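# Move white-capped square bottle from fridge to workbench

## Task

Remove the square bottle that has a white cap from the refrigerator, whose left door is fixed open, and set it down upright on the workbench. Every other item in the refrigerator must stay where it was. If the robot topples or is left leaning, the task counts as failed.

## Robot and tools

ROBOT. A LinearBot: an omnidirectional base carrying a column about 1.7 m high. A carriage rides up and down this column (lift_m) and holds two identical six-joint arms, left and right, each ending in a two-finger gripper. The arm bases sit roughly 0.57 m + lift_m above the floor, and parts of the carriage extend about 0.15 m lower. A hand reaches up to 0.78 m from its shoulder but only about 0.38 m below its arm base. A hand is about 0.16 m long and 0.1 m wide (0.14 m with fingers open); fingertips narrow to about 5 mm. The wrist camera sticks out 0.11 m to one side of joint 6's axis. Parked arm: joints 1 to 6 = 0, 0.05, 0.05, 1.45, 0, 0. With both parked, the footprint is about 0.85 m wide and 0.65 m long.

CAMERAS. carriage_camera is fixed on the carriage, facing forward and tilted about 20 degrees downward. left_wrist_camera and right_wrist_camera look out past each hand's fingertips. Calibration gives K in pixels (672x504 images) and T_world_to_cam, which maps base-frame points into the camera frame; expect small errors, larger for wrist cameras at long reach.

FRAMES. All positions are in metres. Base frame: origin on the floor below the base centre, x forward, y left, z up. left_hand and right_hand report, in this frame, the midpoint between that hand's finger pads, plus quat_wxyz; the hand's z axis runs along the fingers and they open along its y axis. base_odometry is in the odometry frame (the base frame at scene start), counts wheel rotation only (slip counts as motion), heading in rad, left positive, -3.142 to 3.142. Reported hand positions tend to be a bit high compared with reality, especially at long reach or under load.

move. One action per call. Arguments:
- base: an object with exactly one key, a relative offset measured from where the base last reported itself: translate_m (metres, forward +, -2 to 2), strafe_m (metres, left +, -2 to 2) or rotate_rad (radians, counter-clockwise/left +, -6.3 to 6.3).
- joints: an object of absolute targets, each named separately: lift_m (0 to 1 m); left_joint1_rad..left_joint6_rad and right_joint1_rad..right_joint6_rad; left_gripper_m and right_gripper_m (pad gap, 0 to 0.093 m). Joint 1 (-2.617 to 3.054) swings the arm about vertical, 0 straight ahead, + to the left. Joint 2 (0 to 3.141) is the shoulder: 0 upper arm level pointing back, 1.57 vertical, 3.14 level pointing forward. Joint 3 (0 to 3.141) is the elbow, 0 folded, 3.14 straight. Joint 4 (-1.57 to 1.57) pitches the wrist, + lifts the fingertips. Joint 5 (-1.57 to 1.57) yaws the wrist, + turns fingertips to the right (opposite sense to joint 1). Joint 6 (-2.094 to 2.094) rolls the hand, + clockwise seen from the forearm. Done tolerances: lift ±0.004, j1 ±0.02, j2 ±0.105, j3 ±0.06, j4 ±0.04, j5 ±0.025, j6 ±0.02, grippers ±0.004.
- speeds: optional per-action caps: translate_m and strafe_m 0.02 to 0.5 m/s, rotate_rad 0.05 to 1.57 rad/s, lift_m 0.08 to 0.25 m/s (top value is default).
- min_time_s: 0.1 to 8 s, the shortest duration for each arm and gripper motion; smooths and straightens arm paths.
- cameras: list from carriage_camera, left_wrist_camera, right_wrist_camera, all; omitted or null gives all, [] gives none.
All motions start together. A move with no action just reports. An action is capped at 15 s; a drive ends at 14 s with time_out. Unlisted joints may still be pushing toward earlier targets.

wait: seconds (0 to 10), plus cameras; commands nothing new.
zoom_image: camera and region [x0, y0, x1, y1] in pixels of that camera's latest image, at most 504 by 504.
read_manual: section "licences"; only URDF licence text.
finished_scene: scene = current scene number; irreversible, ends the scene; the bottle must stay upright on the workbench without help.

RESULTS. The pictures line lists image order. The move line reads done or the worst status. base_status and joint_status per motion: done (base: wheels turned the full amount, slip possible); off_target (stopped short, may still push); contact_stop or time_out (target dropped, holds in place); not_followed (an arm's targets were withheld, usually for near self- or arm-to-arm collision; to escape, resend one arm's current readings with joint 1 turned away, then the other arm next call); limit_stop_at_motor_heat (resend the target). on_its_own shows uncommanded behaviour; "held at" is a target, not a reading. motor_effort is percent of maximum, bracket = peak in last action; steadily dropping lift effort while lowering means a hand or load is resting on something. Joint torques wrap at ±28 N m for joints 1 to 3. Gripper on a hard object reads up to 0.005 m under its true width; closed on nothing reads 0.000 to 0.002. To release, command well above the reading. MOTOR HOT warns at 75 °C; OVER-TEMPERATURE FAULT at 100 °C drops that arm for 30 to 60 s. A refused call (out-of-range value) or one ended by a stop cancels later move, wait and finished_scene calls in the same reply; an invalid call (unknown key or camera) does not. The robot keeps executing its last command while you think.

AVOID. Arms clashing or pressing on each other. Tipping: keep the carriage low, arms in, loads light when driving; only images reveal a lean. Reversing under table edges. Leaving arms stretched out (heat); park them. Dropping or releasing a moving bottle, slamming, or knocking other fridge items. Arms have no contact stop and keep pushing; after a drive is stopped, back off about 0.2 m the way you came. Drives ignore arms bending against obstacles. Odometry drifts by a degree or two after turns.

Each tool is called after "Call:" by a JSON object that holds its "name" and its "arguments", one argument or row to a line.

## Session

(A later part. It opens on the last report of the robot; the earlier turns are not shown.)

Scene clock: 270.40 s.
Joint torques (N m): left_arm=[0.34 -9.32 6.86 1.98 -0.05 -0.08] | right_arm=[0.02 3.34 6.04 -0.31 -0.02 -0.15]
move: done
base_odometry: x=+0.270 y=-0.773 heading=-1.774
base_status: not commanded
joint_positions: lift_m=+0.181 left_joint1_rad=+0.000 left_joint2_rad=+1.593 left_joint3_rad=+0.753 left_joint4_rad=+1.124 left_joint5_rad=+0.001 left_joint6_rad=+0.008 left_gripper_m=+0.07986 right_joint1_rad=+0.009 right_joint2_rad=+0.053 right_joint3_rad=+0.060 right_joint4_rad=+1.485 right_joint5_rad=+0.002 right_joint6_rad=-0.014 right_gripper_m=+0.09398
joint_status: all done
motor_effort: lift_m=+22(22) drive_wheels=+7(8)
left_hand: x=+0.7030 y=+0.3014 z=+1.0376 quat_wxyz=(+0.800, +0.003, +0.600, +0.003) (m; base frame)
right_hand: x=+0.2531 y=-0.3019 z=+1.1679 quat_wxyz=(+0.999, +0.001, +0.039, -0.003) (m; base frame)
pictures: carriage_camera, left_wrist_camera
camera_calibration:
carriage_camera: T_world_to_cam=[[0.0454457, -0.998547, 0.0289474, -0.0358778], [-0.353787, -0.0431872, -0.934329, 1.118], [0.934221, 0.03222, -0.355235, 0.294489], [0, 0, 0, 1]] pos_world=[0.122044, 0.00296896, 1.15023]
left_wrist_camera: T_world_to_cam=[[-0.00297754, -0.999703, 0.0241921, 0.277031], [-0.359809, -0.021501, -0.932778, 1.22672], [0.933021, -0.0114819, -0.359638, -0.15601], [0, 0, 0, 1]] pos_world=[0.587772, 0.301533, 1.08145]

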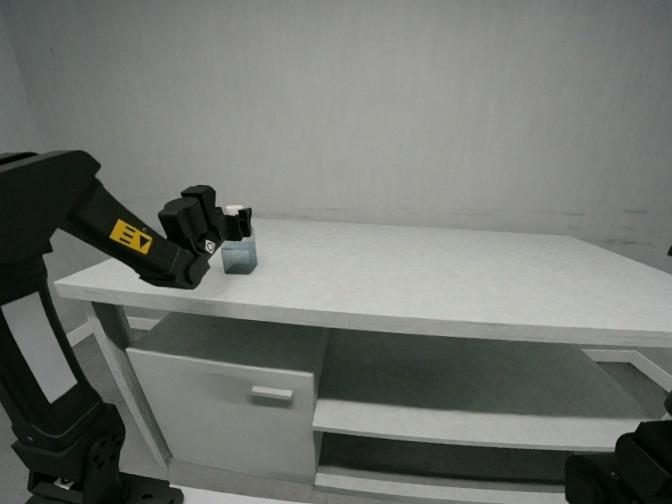

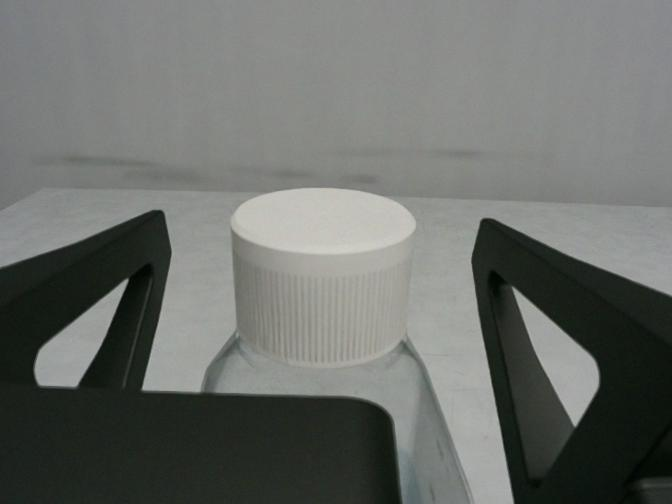

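Call:
{"name": "move", "arguments": {
  "base": {"translate_m": -0.3},
  "speeds": {"translate_m": 0.2},
  "cameras": ["carriage_camera"]
}}

Call:
{"name": "move", "arguments": {
  "joints": {"left_joint1_rad": 0, "left_joint2_rad": 0.05, "left_joint3_rad": 0.05, "left_joint4_rad": 1.45, "left_joint5_rad": 0, "left_joint6_rad": 0},
  "min_time_s": 1.5,
  "cameras": ["carriage_camera"]
}}

Scene clock: 280.00 s.
Joint torques (N m): left_arm=[0.31 -9.25 6.9 2.02 -0.05 -0.08] | right_arm=[0.02 3.32 6.11 -0.3 -0.02 -0.16]
move: done
base_odometry: x=+0.330 y=-0.479 heading=-1.774
base_status: done
joint_positions: lift_m=+0.181 left_joint1_rad=+0.000 left_joint2_rad=+1.592 left_joint3_rad=+0.753 left_joint4_rad=+1.120 left_joint5_rad=+0.001 left_joint6_rad=+0.008 left_gripper_m=+0.07986 right_joint1_rad=+0.009 right_joint2_rad=+0.053 right_joint3_rad=+0.060 right_joint4_rad=+1.484 right_joint5_rad=+0.002 right_joint6_rad=-0.014 right_gripper_m=+0.09398
joint_status: not commanded
motor_effort: lift_m=+22(22) drive_wheels=+0(14)
left_hand: x=+0.7032 y=+0.3014 z=+1.0371 quat_wxyz=(+0.799, +0.003, +0.601, +0.003) (m; base frame)
right_hand: x=+0.2533 y=-0.3019 z=+1.1678 quat_wxyz=(+0.999, +0.001, +0.040, -0.003) (m; base frame)
pictures: carriage_camera
camera_calibration:
carriage_camera: T_world_to_cam=[[0.0454457, -0.998547, 0.0289474, -0.0358778], [-0.353787, -0.0431872, -0.934329, 1.118], [0.934221, 0.03222, -0.355235, 0.294489], [0, 0, 0, 1]] pos_world=[0.122044, 0.00296896, 1.15023]

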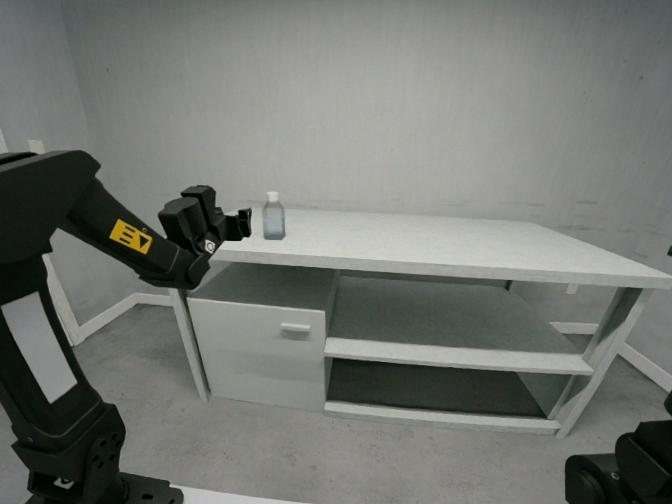

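Scene clock: 281.80 s.
Joint torques (N m): left_arm=[0.38 3.17 3.79 0.06 -0.04 -0.08] | right_arm=[0.02 3.34 6.05 -0.3 -0.02 -0.16]
move: done
base_odometry: x=+0.330 y=-0.479 heading=-1.774
base_status: not commanded
joint_positions: lift_m=+0.181 left_joint1_rad=+0.000 left_joint2_rad=+0.057 left_joint3_rad=+0.061 left_joint4_rad=+1.440 left_joint5_rad=+0.001 left_joint6_rad=+0.008 left_gripper_m=+0.07986 right_joint1_rad=+0.009 right_joint2_rad=+0.053 right_joint3_rad=+0.060 right_joint4_rad=+1.484 right_joint5_rad=+0.002 right_joint6_rad=-0.014 right_gripper_m=+0.09398
joint_status: all done
motor_effort: lift_m=+22(22) drive_wheels=-1(4)
left_hand: x=+0.2651 y=+0.3015 z=+1.1671 quat_wxyz=(+0.998, +0.001, +0.063, +0.004) (m; base frame)
right_hand: x=+0.2533 y=-0.3019 z=+1.1678 quat_wxyz=(+0.999, +0.001, +0.040, -0.003) (m; base frame)
pictures: carriage_camera
camera_calibration:
carriage_camera: T_world_to_cam=[[0.0454457, -0.998547, 0.0289474, -0.0358778], [-0.353787, -0.0431872, -0.934329, 1.118], [0.934221, 0.03222, -0.355235, 0.294489], [0, 0, 0, 1]] pos_world=[0.122044, 0.00296896, 1.15023]

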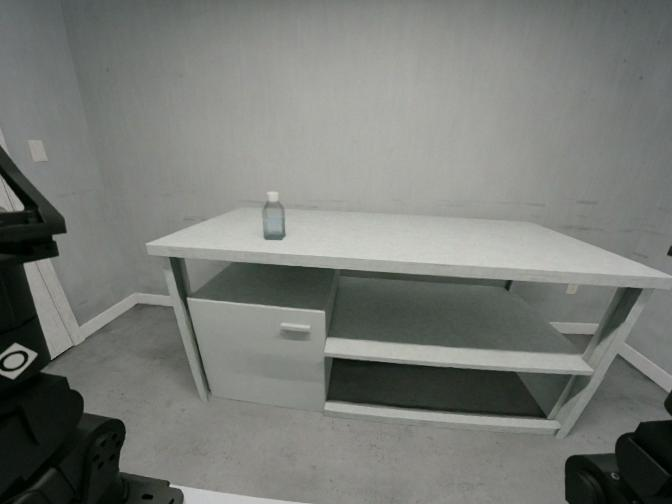

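Call:
{"name": "finished_scene", "arguments": {
  "scene": 2
}}

The scene is finished: the task was done.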